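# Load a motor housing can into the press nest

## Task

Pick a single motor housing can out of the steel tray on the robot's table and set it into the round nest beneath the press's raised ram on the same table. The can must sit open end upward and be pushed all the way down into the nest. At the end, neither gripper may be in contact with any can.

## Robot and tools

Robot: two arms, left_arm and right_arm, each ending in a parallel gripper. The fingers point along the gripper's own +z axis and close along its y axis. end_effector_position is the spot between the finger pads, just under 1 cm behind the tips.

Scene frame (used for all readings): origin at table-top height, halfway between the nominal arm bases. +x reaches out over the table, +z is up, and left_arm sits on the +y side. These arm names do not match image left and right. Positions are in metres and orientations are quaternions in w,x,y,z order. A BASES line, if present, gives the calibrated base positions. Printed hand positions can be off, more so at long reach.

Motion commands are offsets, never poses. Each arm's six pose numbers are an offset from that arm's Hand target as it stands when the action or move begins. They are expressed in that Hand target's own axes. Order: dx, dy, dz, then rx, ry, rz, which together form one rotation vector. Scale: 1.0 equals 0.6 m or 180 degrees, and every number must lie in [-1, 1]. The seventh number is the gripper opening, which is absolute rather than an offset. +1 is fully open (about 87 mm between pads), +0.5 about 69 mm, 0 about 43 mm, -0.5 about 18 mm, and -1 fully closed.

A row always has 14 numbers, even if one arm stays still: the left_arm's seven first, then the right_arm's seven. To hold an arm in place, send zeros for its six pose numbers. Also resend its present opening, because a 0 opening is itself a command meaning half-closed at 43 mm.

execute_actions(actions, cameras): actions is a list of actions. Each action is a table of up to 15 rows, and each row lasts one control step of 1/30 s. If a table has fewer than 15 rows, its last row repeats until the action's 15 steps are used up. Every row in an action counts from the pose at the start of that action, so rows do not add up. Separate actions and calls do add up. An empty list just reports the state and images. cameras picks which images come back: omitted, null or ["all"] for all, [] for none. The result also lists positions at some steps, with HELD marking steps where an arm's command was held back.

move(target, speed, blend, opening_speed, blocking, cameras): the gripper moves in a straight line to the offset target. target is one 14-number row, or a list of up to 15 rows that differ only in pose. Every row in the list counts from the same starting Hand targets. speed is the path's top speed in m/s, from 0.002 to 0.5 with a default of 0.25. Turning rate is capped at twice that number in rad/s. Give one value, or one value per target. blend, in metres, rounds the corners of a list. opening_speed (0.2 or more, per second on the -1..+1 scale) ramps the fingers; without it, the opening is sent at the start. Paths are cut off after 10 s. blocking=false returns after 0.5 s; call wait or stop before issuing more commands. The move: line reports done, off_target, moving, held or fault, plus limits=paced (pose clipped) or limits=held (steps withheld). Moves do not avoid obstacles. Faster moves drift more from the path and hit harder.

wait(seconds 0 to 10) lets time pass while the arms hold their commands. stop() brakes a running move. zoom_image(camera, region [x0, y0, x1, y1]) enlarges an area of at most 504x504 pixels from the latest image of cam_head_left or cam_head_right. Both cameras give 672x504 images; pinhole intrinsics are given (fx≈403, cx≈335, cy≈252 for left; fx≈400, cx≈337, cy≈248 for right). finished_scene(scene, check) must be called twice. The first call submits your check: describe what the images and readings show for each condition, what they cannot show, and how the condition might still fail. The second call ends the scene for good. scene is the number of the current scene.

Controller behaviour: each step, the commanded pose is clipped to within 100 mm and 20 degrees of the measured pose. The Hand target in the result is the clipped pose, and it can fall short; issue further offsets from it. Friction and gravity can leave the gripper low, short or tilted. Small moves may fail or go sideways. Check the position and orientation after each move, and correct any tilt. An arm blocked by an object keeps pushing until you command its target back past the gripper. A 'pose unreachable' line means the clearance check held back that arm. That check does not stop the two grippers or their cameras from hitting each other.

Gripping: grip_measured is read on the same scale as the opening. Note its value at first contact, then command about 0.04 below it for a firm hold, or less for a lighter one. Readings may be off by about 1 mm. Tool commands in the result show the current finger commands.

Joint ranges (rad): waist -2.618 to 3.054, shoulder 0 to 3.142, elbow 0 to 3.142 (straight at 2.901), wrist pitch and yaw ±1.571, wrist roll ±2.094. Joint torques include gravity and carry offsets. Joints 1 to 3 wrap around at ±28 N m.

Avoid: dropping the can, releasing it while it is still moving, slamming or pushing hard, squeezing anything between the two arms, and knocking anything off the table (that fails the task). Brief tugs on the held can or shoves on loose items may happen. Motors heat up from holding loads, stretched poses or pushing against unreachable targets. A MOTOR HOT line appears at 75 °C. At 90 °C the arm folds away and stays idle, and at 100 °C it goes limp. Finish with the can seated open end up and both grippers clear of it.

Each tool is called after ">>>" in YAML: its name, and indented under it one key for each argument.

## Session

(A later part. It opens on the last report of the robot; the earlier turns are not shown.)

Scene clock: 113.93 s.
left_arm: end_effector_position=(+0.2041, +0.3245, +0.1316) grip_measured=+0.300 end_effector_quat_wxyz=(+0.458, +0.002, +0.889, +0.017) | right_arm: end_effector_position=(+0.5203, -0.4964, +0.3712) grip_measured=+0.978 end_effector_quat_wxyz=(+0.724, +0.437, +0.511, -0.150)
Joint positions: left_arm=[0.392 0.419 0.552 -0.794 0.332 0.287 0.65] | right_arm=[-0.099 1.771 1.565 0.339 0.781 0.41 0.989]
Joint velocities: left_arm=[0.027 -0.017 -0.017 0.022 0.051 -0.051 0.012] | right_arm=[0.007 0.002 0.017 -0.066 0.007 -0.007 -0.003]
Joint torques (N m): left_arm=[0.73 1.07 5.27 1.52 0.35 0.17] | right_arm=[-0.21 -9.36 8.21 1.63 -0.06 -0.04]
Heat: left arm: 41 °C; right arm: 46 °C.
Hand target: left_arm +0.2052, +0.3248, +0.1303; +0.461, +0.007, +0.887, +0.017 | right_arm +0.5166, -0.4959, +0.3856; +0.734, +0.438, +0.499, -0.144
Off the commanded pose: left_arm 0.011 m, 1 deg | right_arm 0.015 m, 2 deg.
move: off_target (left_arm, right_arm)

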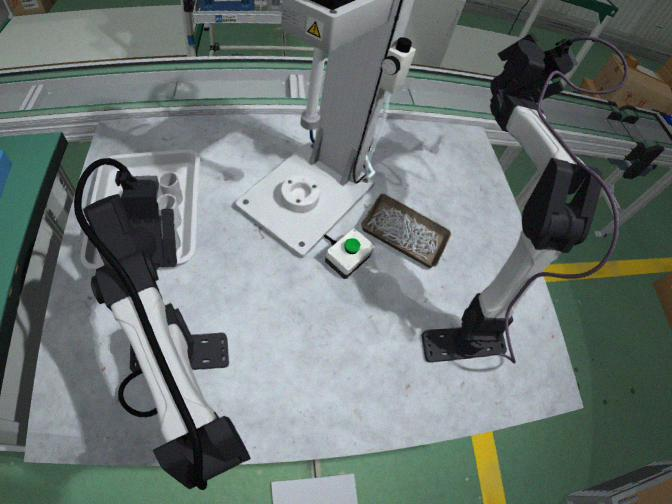

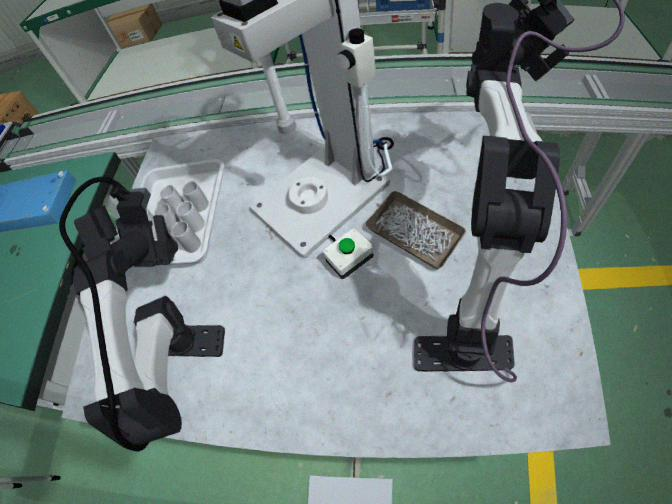

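>>> move:
  target:
    - [0.021,-0.003,0.029,0,0,0,0.3,0,0,0,0,0,0,1]
    - [0.0205,-0.006,0.130,0,0,0,0.3,0,0,0,0,0,0,1]
  speed: 0.12

>>> zoom_image:
  camera: "cam_head_left"
  region: [70, 130, 220, 280]

>>> zoom_image:
  camera: "cam_head_right"
  region: [100, 140, 250, 290]

Scene clock: 122.10 s.
left_arm: end_effector_position=(+0.2613, +0.3229, +0.0777) grip_measured=+0.300 end_effector_quat_wxyz=(+0.463, +0.009, +0.886, +0.012) | right_arm: end_effector_position=(+0.5203, -0.4964, +0.3712) grip_measured=+0.978 end_effector_quat_wxyz=(+0.724, +0.437, +0.511, -0.150)
Joint positions: left_arm=[0.204 0.673 0.342 -0.291 0.197 0.176 0.65] | right_arm=[-0.099 1.771 1.565 0.339 0.781 0.41 0.989]
Joint velocities: left_arm=[-0.002 0.017 -0.022 -0.022 0.022 -0.051 -0.009] | right_arm=[-0.002 -0.032 -0.022 0.007 0.022 -0.022 -0.013]
Joint torques (N m): left_arm=[-0.54 0.14 5.59 1.6 0.05 -0.06] | right_arm=[-0.23 -9.36 8.21 1.63 -0.06 -0.04]
Heat: left arm: 40 °C; right arm: 46 °C.
Hand target: left_arm +0.2619, +0.3228, +0.0741; +0.462, +0.005, +0.887, +0.013 | right_arm +0.5166, -0.4959, +0.3856; +0.734, +0.438, +0.499, -0.144
Off the commanded pose: left_arm 0.003 m, 1 deg | right_arm 0.015 m, 2 deg.
move: off_target (right_arm)

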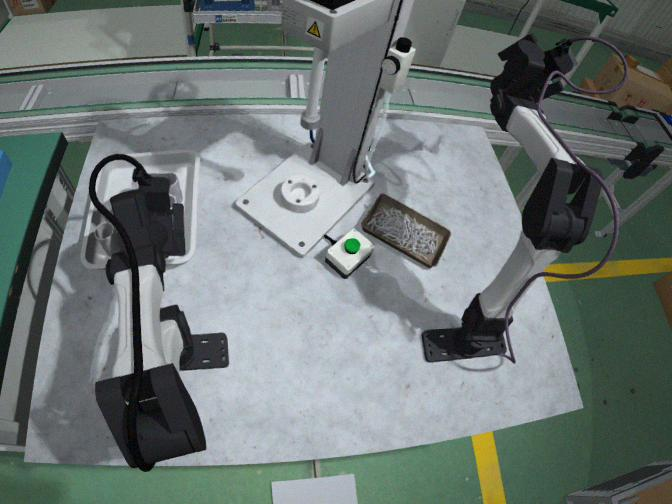

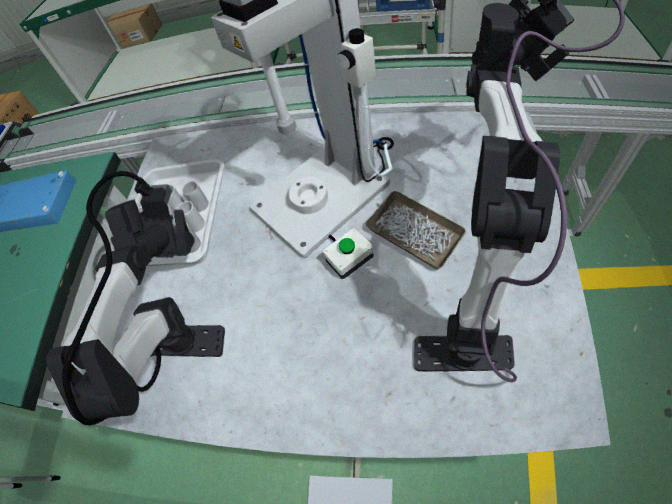

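Scaled by 3.360.

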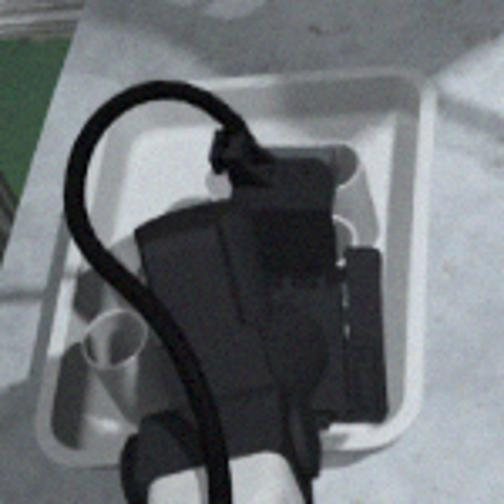

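Scaled by 3.360.

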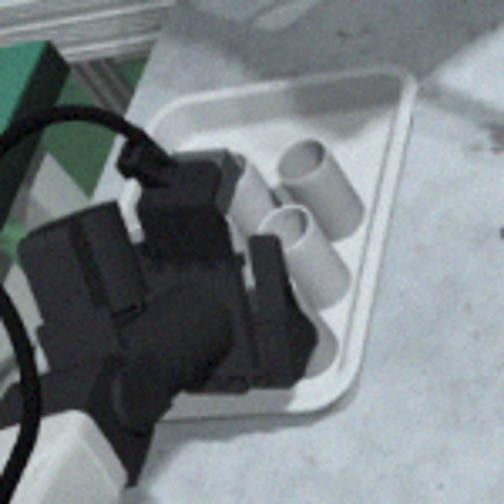

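>>> move:
  target: [-0.002,0.0,0.055,0,0,0,0.3,0,0,0,0,0,0,1]
  speed: 0.08

>>> move:
  target: [0,0,0,0,0,0,-0.5,0,0,0,0,0,0,1]
  opening_speed: 0.5

>>> zoom_image:
  camera: "cam_head_right"
  region: [100, 140, 250, 290]

Scene clock: 126.30 s.
left_arm: end_effector_position=(+0.2898, +0.3240, +0.0586) grip_measured=+0.300 end_effector_quat_wxyz=(+0.463, +0.009, +0.886, +0.011) | right_arm: end_effector_position=(+0.5203, -0.4964, +0.3712) grip_measured=+0.978 end_effector_quat_wxyz=(+0.724, +0.437, +0.511, -0.150)
Joint positions: left_arm=[0.164 0.893 0.317 -0.041 0.165 0.151 0.65] | right_arm=[-0.099 1.771 1.565 0.339 0.781 0.41 0.989]
Joint velocities: left_arm=[0.012 0.002 -0.032 -0.022 0.022 0.095 0.001] | right_arm=[-0.007 -0.007 -0.007 0.007 -0.022 -0.022 0.013]
Joint torques (N m): left_arm=[-0.65 -1.02 5.38 1.64 0.06 -0.06] | right_arm=[-0.23 -9.36 8.2 1.63 -0.06 -0.04]
Heat: left arm: 40 °C; right arm: 46 °C.
Hand target: left_arm +0.2899, +0.3234, +0.0552; +0.462, +0.005, +0.887, +0.012 | right_arm +0.5166, -0.4959, +0.3856; +0.734, +0.438, +0.499, -0.144
Off the commanded pose: left_arm 0.003 m, 0 deg | right_arm 0.015 m, 2 deg.
move: off_target (right_arm)

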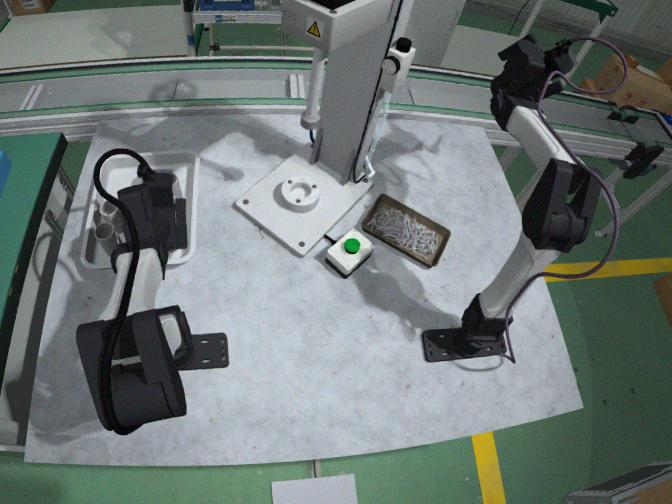

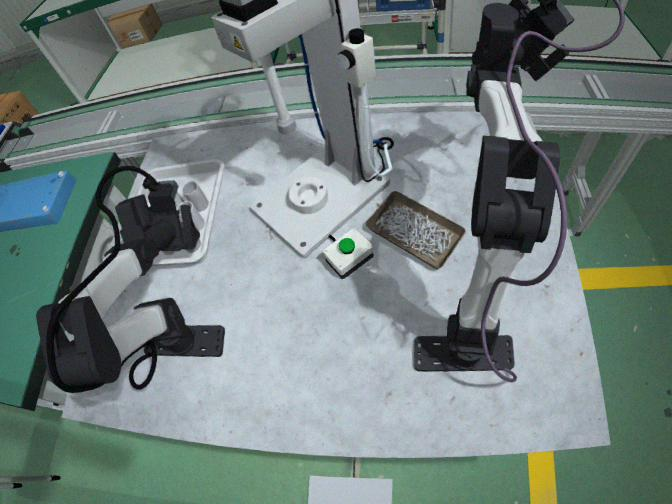

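Scene clock: 128.10 s.
left_arm: end_effector_position=(+0.2899, +0.3242, +0.0587) grip_measured=+0.000 end_effector_quat_wxyz=(+0.463, +0.008, +0.886, +0.012) | right_arm: end_effector_position=(+0.5203, -0.4964, +0.3712) grip_measured=+0.978 end_effector_quat_wxyz=(+0.724, +0.437, +0.511, -0.150)
Joint positions: left_arm=[0.164 0.893 0.317 -0.041 0.164 0.149 0.5] | right_arm=[-0.099 1.771 1.565 0.339 0.781 0.41 0.989]
Joint velocities: left_arm=[0.007 -0.007 -0.002 -0.081 0.022 -0.037 0.001] | right_arm=[-0.007 0.007 0.012 -0.007 -0.066 0.022 -0.018]
Joint torques (N m): left_arm=[-0.51 -0.94 5.22 1.62 0.09 -0.06] | right_arm=[-0.21 -9.35 8.21 1.63 -0.06 -0.04]
Heat: left arm: 40 °C; right arm: 46 °C.
Hand target: left_arm +0.2899, +0.3234, +0.0552; +0.462, +0.005, +0.887, +0.012 | right_arm +0.5166, -0.4959, +0.3856; +0.734, +0.438, +0.499, -0.144
Off the commanded pose: left_arm 0.004 m, 0 deg | right_arm 0.015 m, 2 deg.
move: off_target (right_arm)

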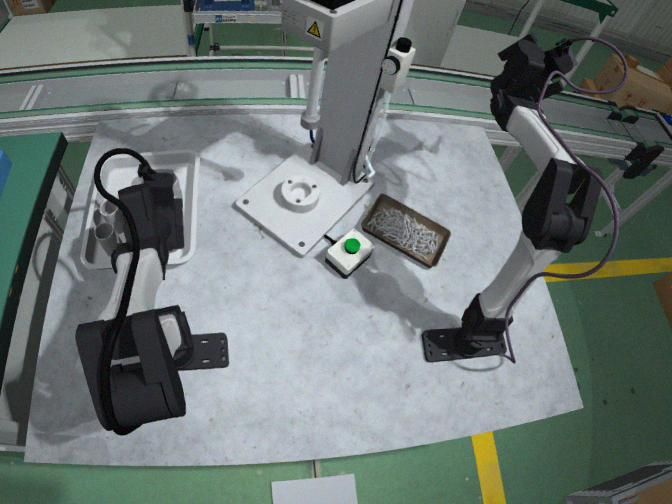

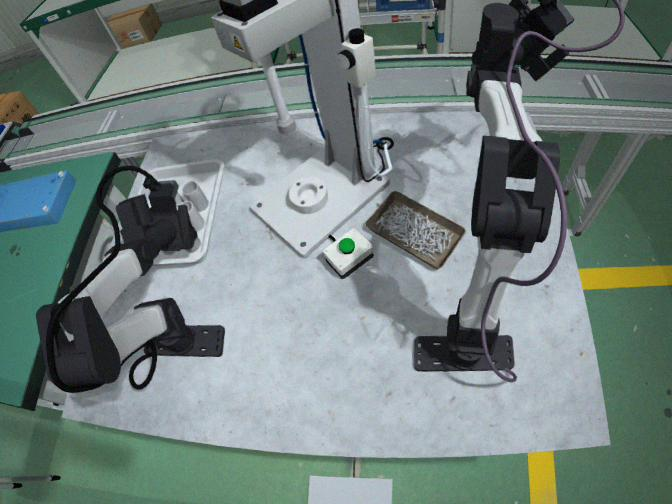

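Scaled by 3.360.

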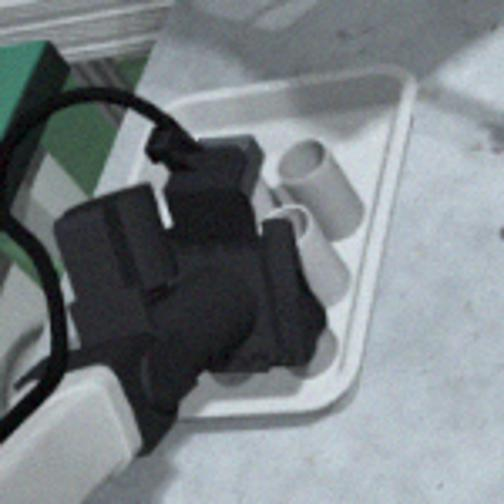

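>>> move:
  target: [-0.150,0,-0.105,0,0,0,-0.3,0,0,0,0,0,0,1]
  speed: 0.12

>>> zoom_image:
  camera: "cam_head_left"
  region: [70, 130, 220, 280]

>>> zoom_image:
  camera: "cam_head_right"
  region: [100, 140, 250, 290]

Scene clock: 132.53 s.
left_arm: end_effector_position=(+0.2848, +0.3191, +0.1483) grip_measured=+0.000 end_effector_quat_wxyz=(+0.443, +0.006, +0.897, +0.007) | right_arm: end_effector_position=(+0.5203, -0.4964, +0.3712) grip_measured=+0.978 end_effector_quat_wxyz=(+0.724, +0.437, +0.511, -0.150)
Joint positions: left_arm=[0.138 0.84 0.693 -0.514 0.144 0.135 0.5] | right_arm=[-0.099 1.771 1.565 0.339 0.781 0.41 0.989]
Joint velocities: left_arm=[-0.012 0.007 0.017 0.022 -0.022 -0.081 -0.004] | right_arm=[-0.002 0.002 -0.007 -0.037 -0.051 0.037 0.003]
Joint torques (N m): left_arm=[-0.58 -1.91 9.24 1.49 0.08 -0.06] | right_arm=[-0.23 -9.36 8.21 1.63 -0.06 -0.04]
Heat: left arm: 40 °C; right arm: 46 °C.
Hand target: left_arm +0.2916, +0.3196, +0.1653; +0.462, +0.005, +0.887, +0.012 | right_arm +0.5166, -0.4959, +0.3856; +0.734, +0.438, +0.499, -0.144
Off the commanded pose: left_arm 0.018 m, 3 deg | right_arm 0.015 m, 2 deg.
move: off_target (left_arm, right_arm)

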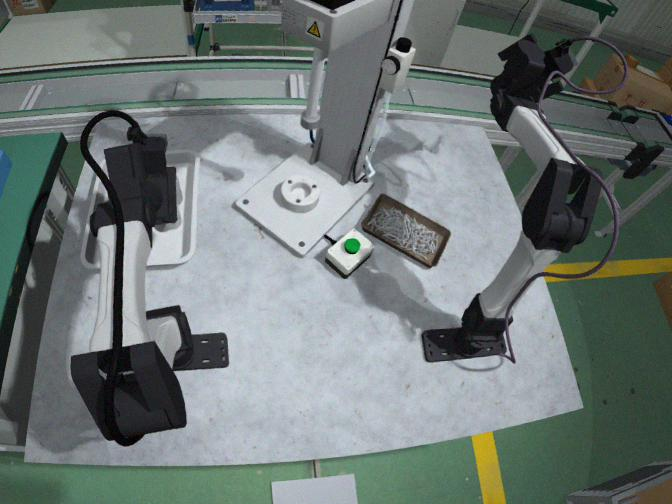

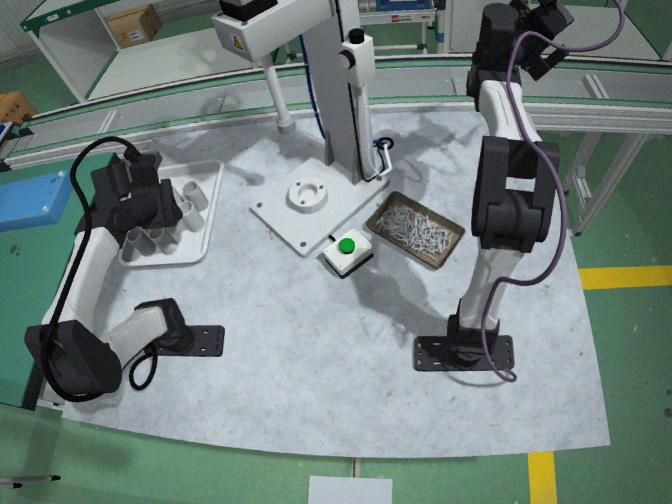

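Scaled by 3.360.

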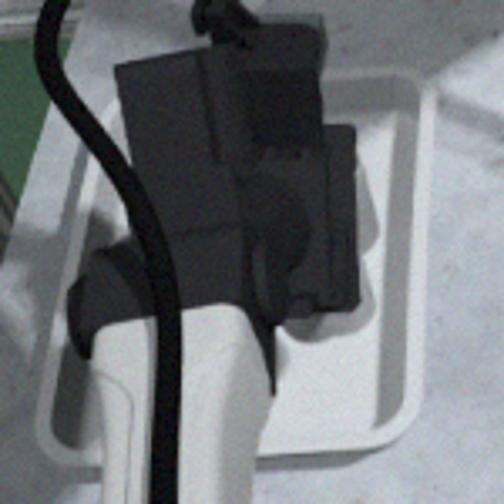

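Scaled by 3.360.

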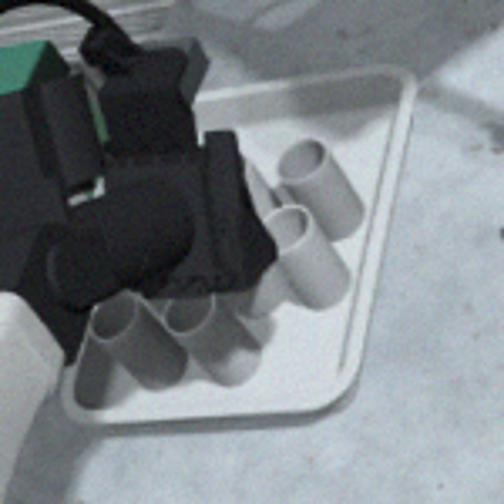

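>>> move:
  target: [-0.023,-0.393,0.033,0.153,0,0.107,-0.3,0,0,0,0,0,0,1]
  speed: 0.2

>>> zoom_image:
  camera: "cam_head_left"
  region: [190, 80, 370, 260]

>>> zoom_image:
  camera: "cam_head_right"
  region: [180, 80, 360, 260]

Scene clock: 144.23 s.
left_arm: end_effector_position=(+0.3028, +0.0918, +0.1385) grip_measured=+0.000 end_effector_quat_wxyz=(+0.409, +0.258, +0.866, -0.127) | right_arm: end_effector_position=(+0.5203, -0.4964, +0.3712) grip_measured=+0.978 end_effector_quat_wxyz=(+0.724, +0.437, +0.511, -0.150)
Joint positions: left_arm=[-0.665 1.211 0.844 -0.32 -0.017 -0.026 0.5] | right_arm=[-0.099 1.771 1.565 0.339 0.781 0.41 0.989]
Joint velocities: left_arm=[0.007 -0.002 -0.002 -0.081 -0.037 0.037 -0.001] | right_arm=[0.022 0.007 -0.037 -0.022 -0.022 0.007 0.013]
Joint torques (N m): left_arm=[-0.4 -4.07 9.7 1.74 0.11 -0.01] | right_arm=[-0.23 -9.36 8.21 1.63 -0.06 -0.04]
Heat: left arm: 41 °C; right arm: 47 °C.
Hand target: left_arm +0.3154, +0.0806, +0.1589; +0.437, +0.253, +0.852, -0.138 | right_arm +0.5166, -0.4959, +0.3856; +0.734, +0.438, +0.499, -0.144
Off the commanded pose: left_arm 0.026 m, 4 deg | right_arm 0.015 m, 2 deg.
move: off_target (left_arm, right_arm)

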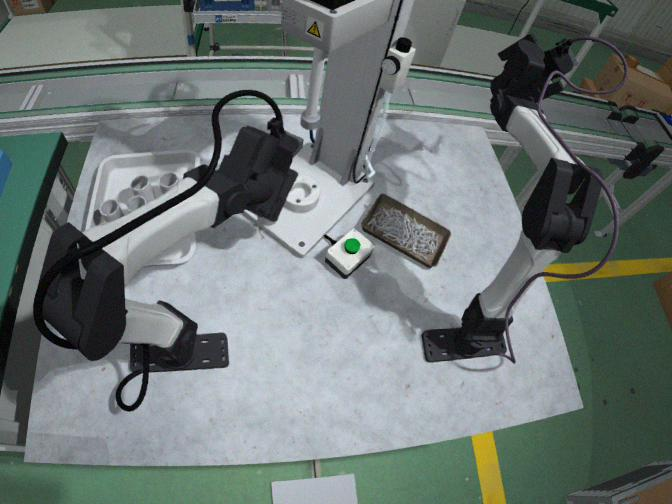

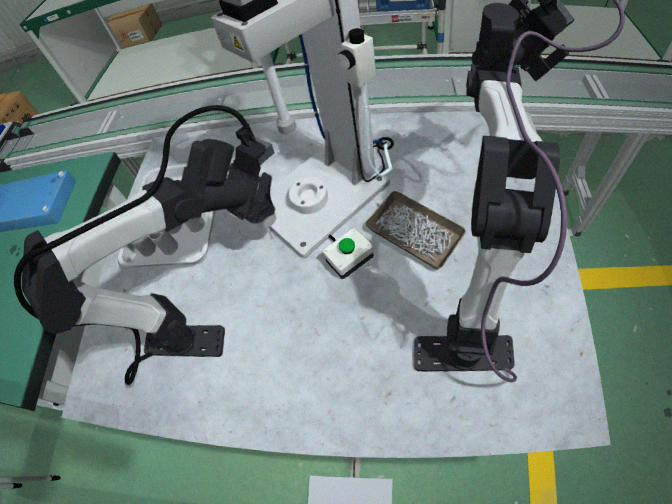

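Scaled by 2.800.

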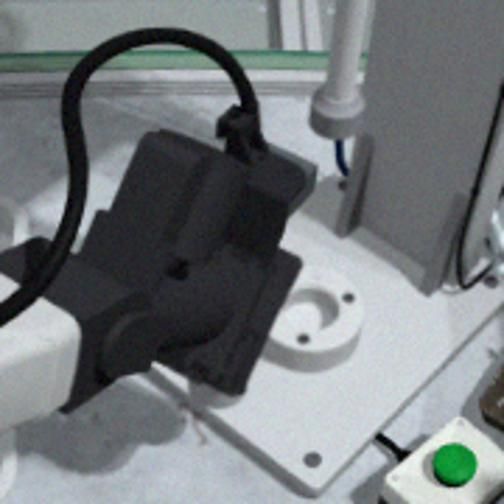

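Scaled by 2.800.

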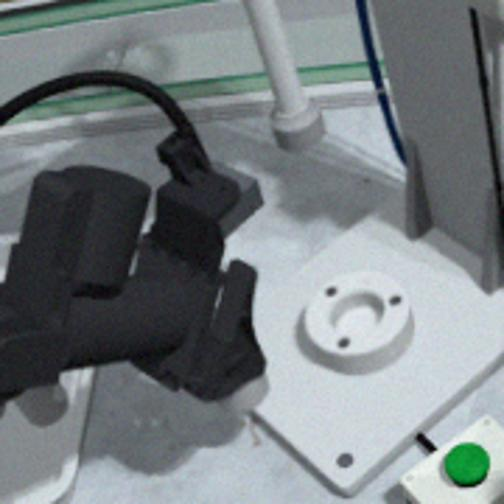

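>>> move:
  target: [-0.051,0.138,0.023,0.1855,-0.019,0.132,-0.3,0,0,0,0,0,0,1]
  speed: 0.2

>>> zoom_image:
  camera: "cam_head_left"
  region: [190, 80, 370, 260]

>>> zoom_image:
  camera: "cam_head_right"
  region: [180, 80, 360, 260]

Scene clock: 157.70 s.
left_arm: end_effector_position=(+0.3794, +0.1384, +0.1617) grip_measured=+0.000 end_effector_quat_wxyz=(+0.374, +0.530, +0.708, -0.280) | right_arm: end_effector_position=(+0.5203, -0.4964, +0.3712) grip_measured=+0.978 end_effector_quat_wxyz=(+0.724, +0.437, +0.511, -0.150)
Joint positions: left_arm=[-0.154 1.643 1.336 -0.759 0.87 0.944 0.5] | right_arm=[-0.099 1.771 1.565 0.339 0.781 0.41 0.989]
Joint velocities: left_arm=[0.022 0.002 0.017 0.007 0.037 0.007 0.001] | right_arm=[0.007 -0.002 -0.012 0.037 0.037 -0.051 -0.003]
Joint torques (N m): left_arm=[0.39 -7.12 8.95 0.75 0.7 0.22] | right_arm=[-0.21 -9.36 8.21 1.63 -0.06 -0.04]
Heat: left arm: 42 °C; right arm: 47 °C.
Hand target: left_arm +0.3866, +0.1361, +0.1728; +0.387, +0.535, +0.697, -0.281 | right_arm +0.5166, -0.4959, +0.3856; +0.734, +0.438, +0.499, -0.144
Off the commanded pose: left_arm 0.015 m, 3 deg | right_arm 0.015 m, 2 deg.
move: off_target (left_arm, right_arm)

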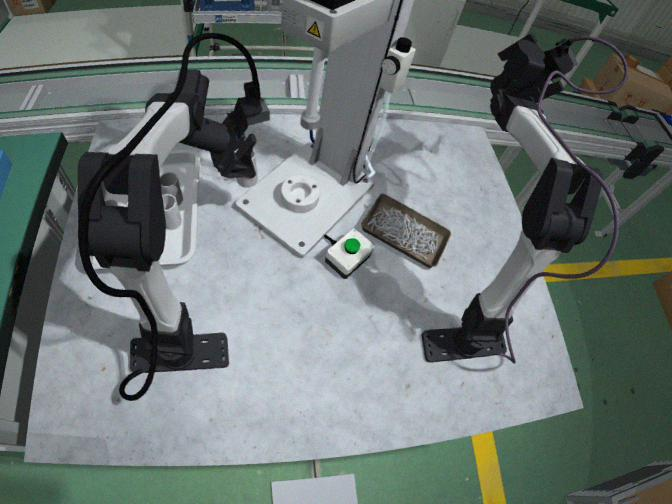

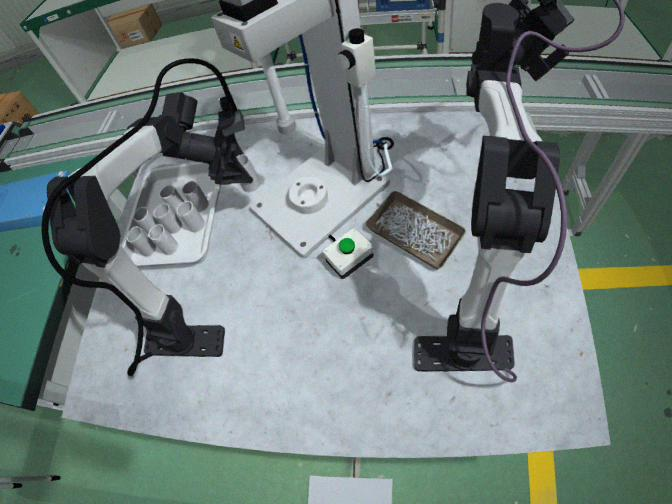

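Scaled by 2.800.

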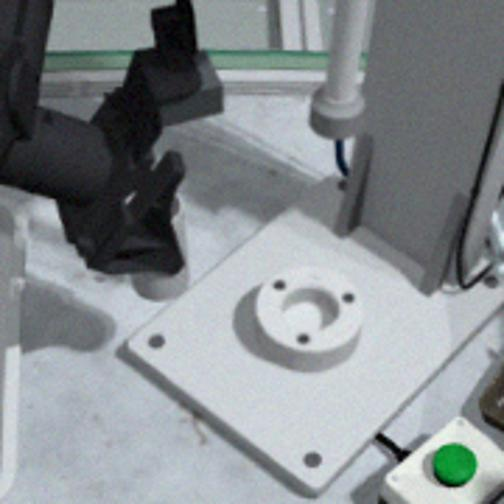

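Scaled by 2.800.

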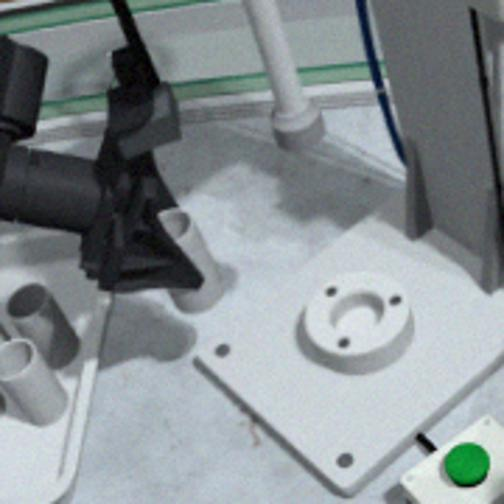

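>>> move:
  target: [0.171,-0.143,0.006,0,0,0.011,-0.3,0,0,0,0,0,0,1]
  speed: 0.15

>>> zoom_image:
  camera: "cam_head_left"
  region: [170, 100, 350, 280]

>>> zoom_image:
  camera: "cam_head_right"
  region: [160, 100, 340, 280]

Scene clock: 187.13 s.
left_arm: end_effector_position=(+0.2869, +0.1673, +0.0754) grip_measured=+0.000 end_effector_quat_wxyz=(+0.369, +0.541, +0.702, -0.278) | right_arm: end_effector_position=(+0.5203, -0.4964, +0.3712) grip_measured=+0.978 end_effector_quat_wxyz=(+0.724, +0.437, +0.511, -0.150)
Joint positions: left_arm=[-0.074 1.39 0.765 -0.557 0.903 1.102 0.5] | right_arm=[-0.099 1.771 1.565 0.339 0.781 0.41 0.989]
Joint velocities: left_arm=[-0.002 0.017 0.002 -0.051 -0.095 -0.022 0.011] | right_arm=[-0.002 -0.012 0.012 -0.022 0.037 0.007 0.003]
Joint torques (N m): left_arm=[0.62 -7.5 5.08 0.85 0.75 0.17] | right_arm=[-0.23 -9.35 8.21 1.63 -0.06 -0.04]
Heat: left arm: 46 °C; right arm: 47 °C.
Hand target: left_arm +0.2911, +0.1658, +0.0844; +0.391, +0.547, +0.688, -0.273 | right_arm +0.5166, -0.4959, +0.3856; +0.734, +0.438, +0.499, -0.144
Off the commanded pose: left_arm 0.009 m, 3 deg | right_arm 0.015 m, 2 deg.
move: off_target (left_arm, right_arm)

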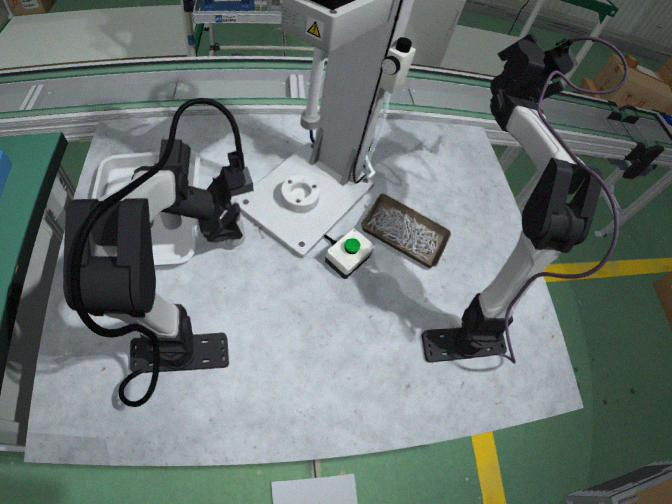

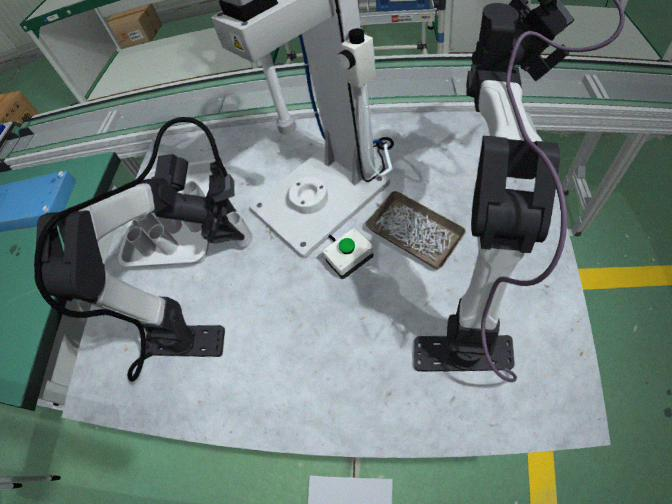

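Scaled by 2.800.

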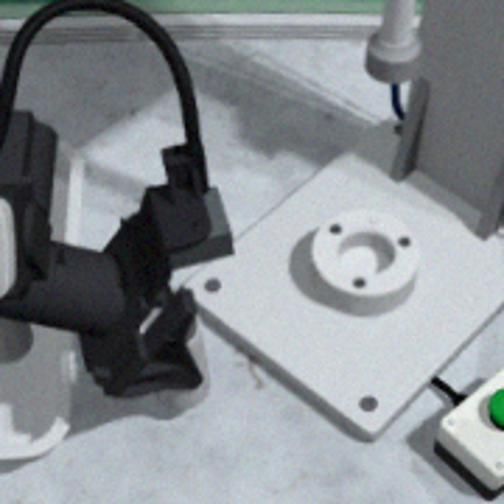

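Scaled by 2.800.

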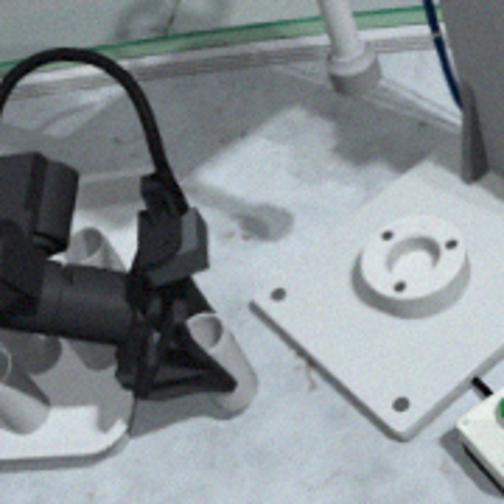

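>>> move:
  target: [0.031,0,0.020,0,0,0,-0.3,0,0,0,0,0,0,1]
  speed: 0.04

>>> zoom_image:
  camera: "cam_head_right"
  region: [160, 100, 340, 280]

Scene clock: 191.70 s.
left_arm: end_effector_position=(+0.2894, +0.1678, +0.0613) grip_measured=+0.000 end_effector_quat_wxyz=(+0.381, +0.546, +0.696, -0.269) | right_arm: end_effector_position=(+0.5203, -0.4964, +0.3712) grip_measured=+0.978 end_effector_quat_wxyz=(+0.724, +0.437, +0.511, -0.150)
Joint positions: left_arm=[-0.071 1.404 0.706 -0.454 0.905 1.106 0.5] | right_arm=[-0.099 1.771 1.565 0.339 0.781 0.41 0.989]
Joint velocities: left_arm=[-0.002 -0.007 0.022 -0.037 0.037 -0.051 -0.004] | right_arm=[-0.007 -0.007 -0.017 -0.037 -0.037 -0.037 0.013]
Joint torques (N m): left_arm=[0.57 -4.25 4.86 0.92 0.75 0.14] | right_arm=[-0.23 -9.36 8.21 1.63 -0.06 -0.04]
Heat: left arm: 45 °C; right arm: 47 °C.
Hand target: left_arm +0.2920, +0.1664, +0.0621; +0.391, +0.547, +0.688, -0.273 | right_arm +0.5166, -0.4959, +0.3856; +0.734, +0.438, +0.499, -0.144
Off the commanded pose: left_arm 0.003 m, 2 deg | right_arm 0.015 m, 2 deg.
move: off_target (right_arm)

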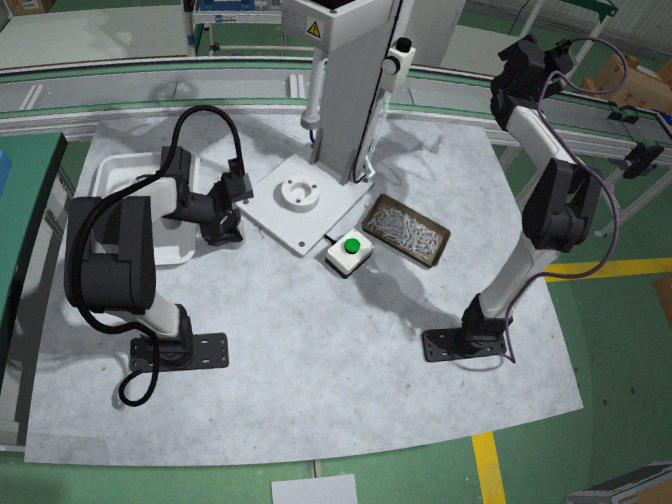

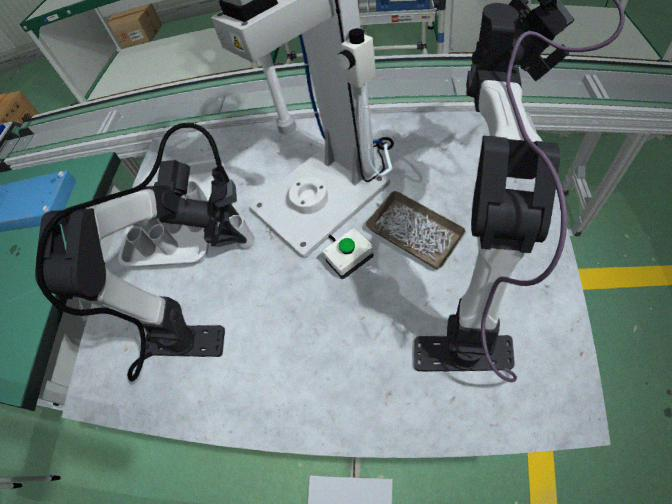

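Scaled by 2.800.

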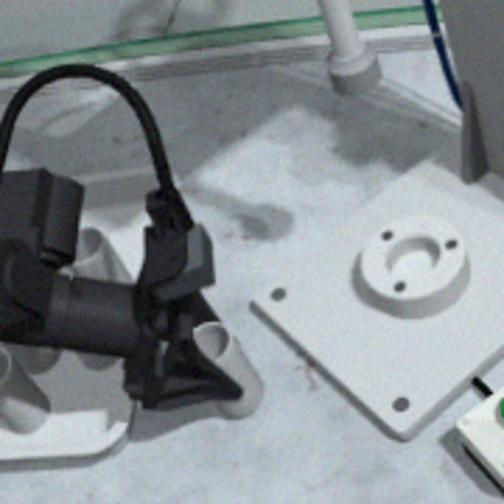

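>>> move:
  target: [0.006,0,0.004,0,0,0,-0.3,0,0,0,0,0,0,1]
  speed: 0.04

>>> zoom_image:
  camera: "cam_head_left"
  region: [200, 190, 280, 270]

>>> zoom_image:
  camera: "cam_head_right"
  region: [200, 190, 280, 270]

Scene clock: 196.40 s.
left_arm: end_effector_position=(+0.2897, +0.1677, +0.0572) grip_measured=+0.000 end_effector_quat_wxyz=(+0.381, +0.546, +0.696, -0.269) | right_arm: end_effector_position=(+0.5203, -0.4964, +0.3712) grip_measured=+0.978 end_effector_quat_wxyz=(+0.724, +0.437, +0.511, -0.150)
Joint positions: left_arm=[-0.071 1.414 0.695 -0.433 0.905 1.106 0.5] | right_arm=[-0.099 1.771 1.565 0.339 0.781 0.41 0.989]
Joint velocities: left_arm=[-0.012 -0.012 -0.027 -0.037 -0.022 -0.037 0.004] | right_arm=[0.002 -0.007 -0.017 -0.051 0.022 0.022 -0.003]
Joint torques (N m): left_arm=[0.64 -4.44 4.78 0.91 0.72 0.17] | right_arm=[-0.21 -9.36 8.21 1.63 -0.06 -0.04]
Heat: left arm: 44 °C; right arm: 47 °C.
Hand target: left_arm +0.2922, +0.1664, +0.0578; +0.391, +0.547, +0.688, -0.273 | right_arm +0.5166, -0.4959, +0.3856; +0.734, +0.438, +0.499, -0.144
Off the commanded pose: left_arm 0.003 m, 2 deg | right_arm 0.015 m, 2 deg.
move: off_target (right_arm)

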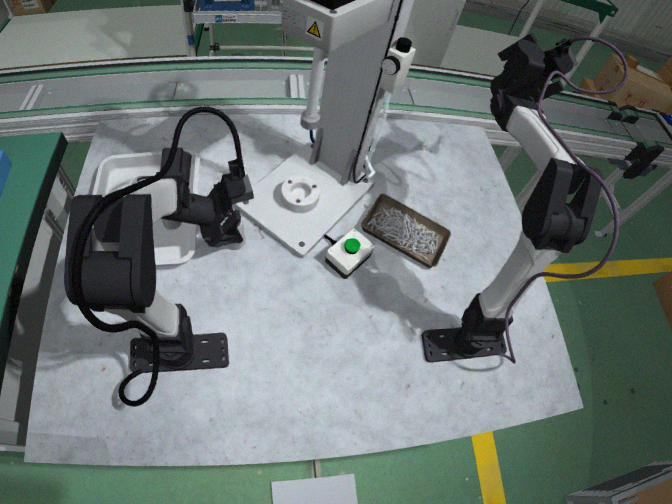

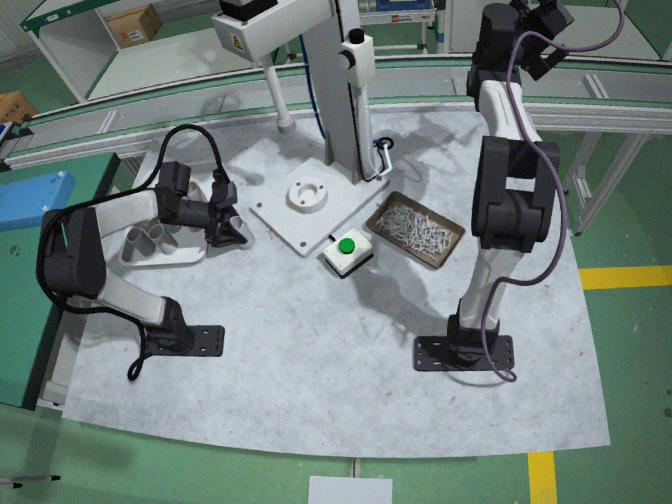

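Scaled by 6.300.

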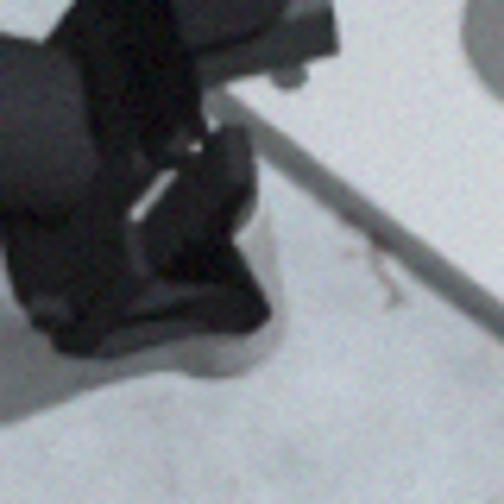

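Scaled by 6.300.

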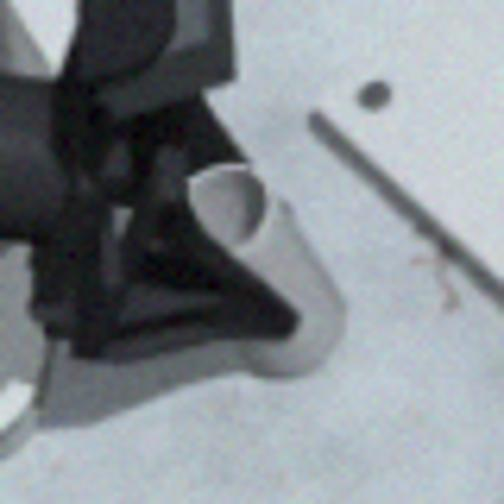

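>>> move:
  target: [0.006,0,0.004,0,0,0,-0.3,0,0,0,0,0,0,1]
  speed: 0.04
  cameras: []

>>> move:
  target: [0.006,0,0.004,0,0,0,-0.3,0,0,0,0,0,0,1]
  speed: 0.04

>>> zoom_image:
  camera: "cam_head_right"
  region: [200, 190, 280, 270]

Scene clock: 200.10 s.
left_arm: end_effector_position=(+0.2900, +0.1670, +0.0545) grip_measured=+0.000 end_effector_quat_wxyz=(+0.383, +0.546, +0.694, -0.271) | right_arm: end_effector_position=(+0.5203, -0.4964, +0.3712) grip_measured=+0.978 end_effector_quat_wxyz=(+0.724, +0.437, +0.511, -0.150)
Joint positions: left_arm=[-0.071 1.422 0.687 -0.415 0.91 1.107 0.5] | right_arm=[-0.099 1.771 1.565 0.339 0.781 0.41 0.989]
Joint velocities: left_arm=[0.007 0.012 -0.012 0.007 0.051 -0.022 -0.001] | right_arm=[-0.002 -0.007 -0.017 0.007 0.051 -0.081 0.003]
Joint torques (N m): left_arm=[0.59 -4.19 4.64 0.96 0.68 0.16] | right_arm=[-0.23 -9.36 8.21 1.63 -0.06 -0.04]
Heat: left arm: 44 °C; right arm: 47 °C.
Hand target: left_arm +0.2925, +0.1665, +0.0535; +0.391, +0.547, +0.688, -0.273 | right_arm +0.5166, -0.4959, +0.3856; +0.734, +0.438, +0.499, -0.144
Off the commanded pose: left_arm 0.003 m, 1 deg | right_arm 0.015 m, 2 deg.
move: off_target (right_arm)
No camera images: "cameras" was empty.

Scene clock: 200.90 s.
left_arm: end_effector_position=(+0.2905, +0.1647, +0.0539) grip_measured=+0.000 end_effector_quat_wxyz=(+0.388, +0.546, +0.689, -0.276) | right_arm: end_effector_position=(+0.5203, -0.4964, +0.3712) grip_measured=+0.978 end_effector_quat_wxyz=(+0.724, +0.437, +0.511, -0.150)
Joint positions: left_arm=[-0.071 1.429 0.68 -0.395 0.927 1.107 0.5] | right_arm=[-0.099 1.771 1.565 0.339 0.781 0.41 0.989]
Joint velocities: left_arm=[-0.012 0.002 0.002 -0.007 -0.007 -0.007 -0.004] | right_arm=[-0.012 -0.007 -0.007 0.051 -0.051 0.037 0.003]
Joint torques (N m): left_arm=[0.73 -3.82 4.23 0.96 0.53 0.17] | right_arm=[-0.21 -9.36 8.21 1.63 -0.06 -0.04]
Heat: left arm: 43 °C; right arm: 47 °C.
Hand target: left_arm +0.2927, +0.1665, +0.0492; +0.392, +0.547, +0.688, -0.273 | right_arm +0.5166, -0.4959, +0.3856; +0.734, +0.438, +0.499, -0.144
Off the commanded pose: left_arm 0.006 m, 1 deg | right_arm 0.015 m, 2 deg.
move: off_target (right_arm)

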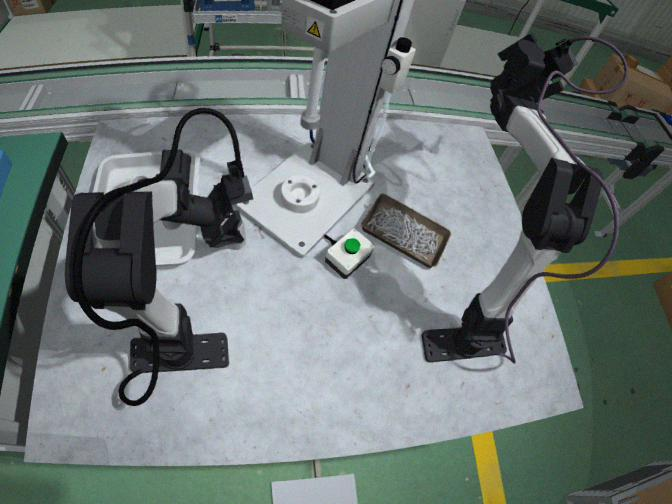

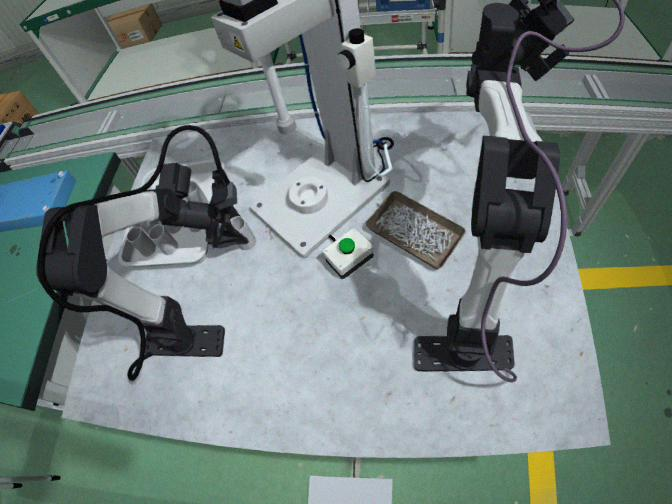

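Scaled by 6.300.

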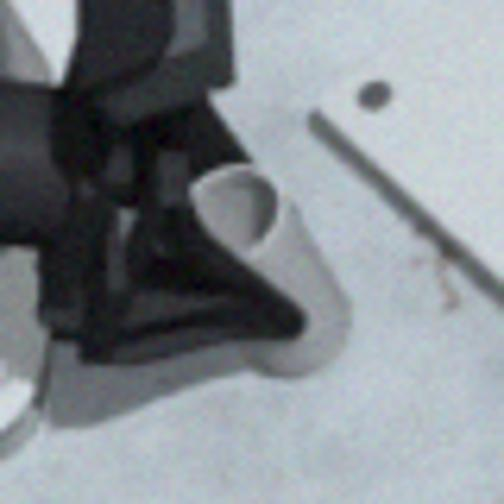

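>>> move:
  target: [-0.005,0,-0.003,0,0,0,0.3,0,0,0,0,0,0,1]
  opening_speed: 0.4
  cameras: []

>>> move:
  target: [0,0,-0.17,0,0,0,0.3,0,0,0,0,0,0,1]
  speed: 0.12

>>> zoom_image:
  camera: "cam_head_right"
  region: [160, 140, 300, 280]

>>> zoom_image:
  camera: "cam_head_left"
  region: [160, 140, 300, 280]

Scene clock: 205.83 s.
left_arm: end_effector_position=(+0.2904, +0.1647, +0.0539) grip_measured=+0.300 end_effector_quat_wxyz=(+0.388, +0.546, +0.689, -0.276) | right_arm: end_effector_position=(+0.5203, -0.4964, +0.3712) grip_measured=+0.978 end_effector_quat_wxyz=(+0.724, +0.437, +0.511, -0.150)
Joint positions: left_arm=[-0.071 1.429 0.68 -0.395 0.928 1.107 0.65] | right_arm=[-0.099 1.771 1.565 0.339 0.781 0.41 0.989]
Joint velocities: left_arm=[0.022 -0.022 0.002 -0.022 0.007 -0.037 -0.001] | right_arm=[-0.002 -0.007 -0.017 0.007 -0.066 -0.051 -0.008]
Joint torques (N m): left_arm=[0.61 -4.56 4.92 0.82 0.54 0.16] | right_arm=[-0.21 -9.35 8.21 1.63 -0.06 -0.04]
Heat: left arm: 42 °C; right arm: 47 °C.
Hand target: left_arm +0.2925, +0.1663, +0.0526; +0.391, +0.547, +0.688, -0.273 | right_arm +0.5166, -0.4959, +0.3856; +0.734, +0.438, +0.499, -0.144
Off the commanded pose: left_arm 0.003 m, 1 deg | right_arm 0.015 m, 2 deg.
move: off_target (right_arm)
No camera images: "cameras" was empty.

Scene clock: 207.67 s.
left_arm: end_effector_position=(+0.2633, +0.2478, +0.1011) grip_measured=+0.300 end_effector_quat_wxyz=(+0.381, +0.547, +0.695, -0.270) | right_arm: end_effector_position=(+0.5203, -0.4964, +0.3712) grip_measured=+0.978 end_effector_quat_wxyz=(+0.724, +0.437, +0.511, -0.150)
Joint positions: left_arm=[0.299 1.433 0.924 -1.156 0.968 1.736 0.65] | right_arm=[-0.099 1.771 1.565 0.339 0.781 0.41 0.989]
Joint velocities: left_arm=[0.012 0.012 0.002 -0.007 0.037 0.007 -0.006] | right_arm=[0.002 -0.007 0.002 0.066 0.022 -0.037 0.013]
Joint torques (N m): left_arm=[0.53 -3.81 7.16 -0.19 0.66 0.15] | right_arm=[-0.23 -9.36 8.21 1.63 -0.06 -0.04]
Heat: left arm: 43 °C; right arm: 47 °C.
Hand target: left_arm +0.2694, +0.2504, +0.1072; +0.388, +0.549, +0.691, -0.266 | right_arm +0.5166, -0.4959, +0.3856; +0.734, +0.438, +0.499, -0.144
Off the commanded pose: left_arm 0.009 m, 1 deg | right_arm 0.015 m, 2 deg.
move: off_target (right_arm)

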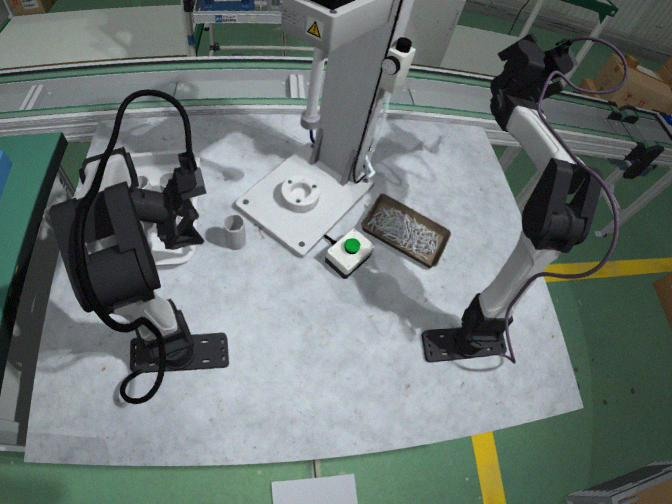

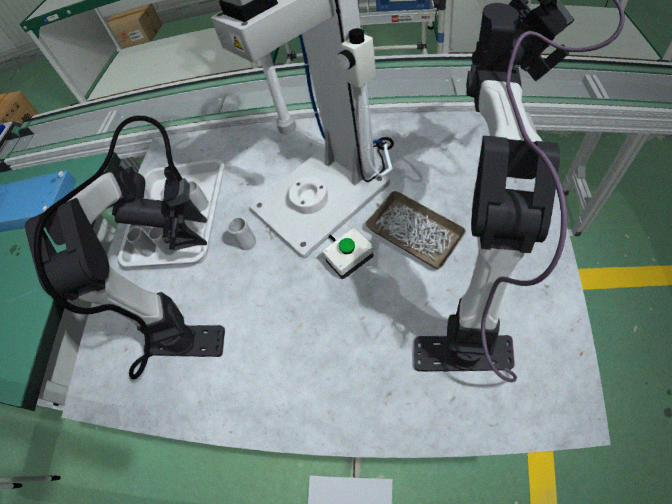

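Scaled by 3.600.

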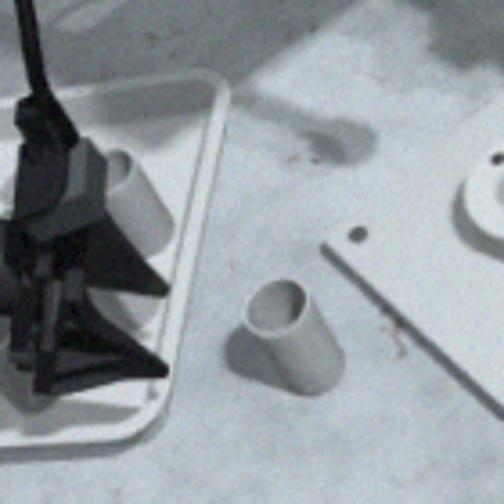

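Scaled by 3.600.

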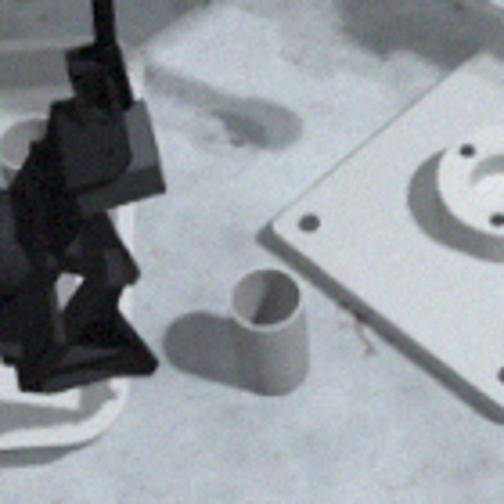

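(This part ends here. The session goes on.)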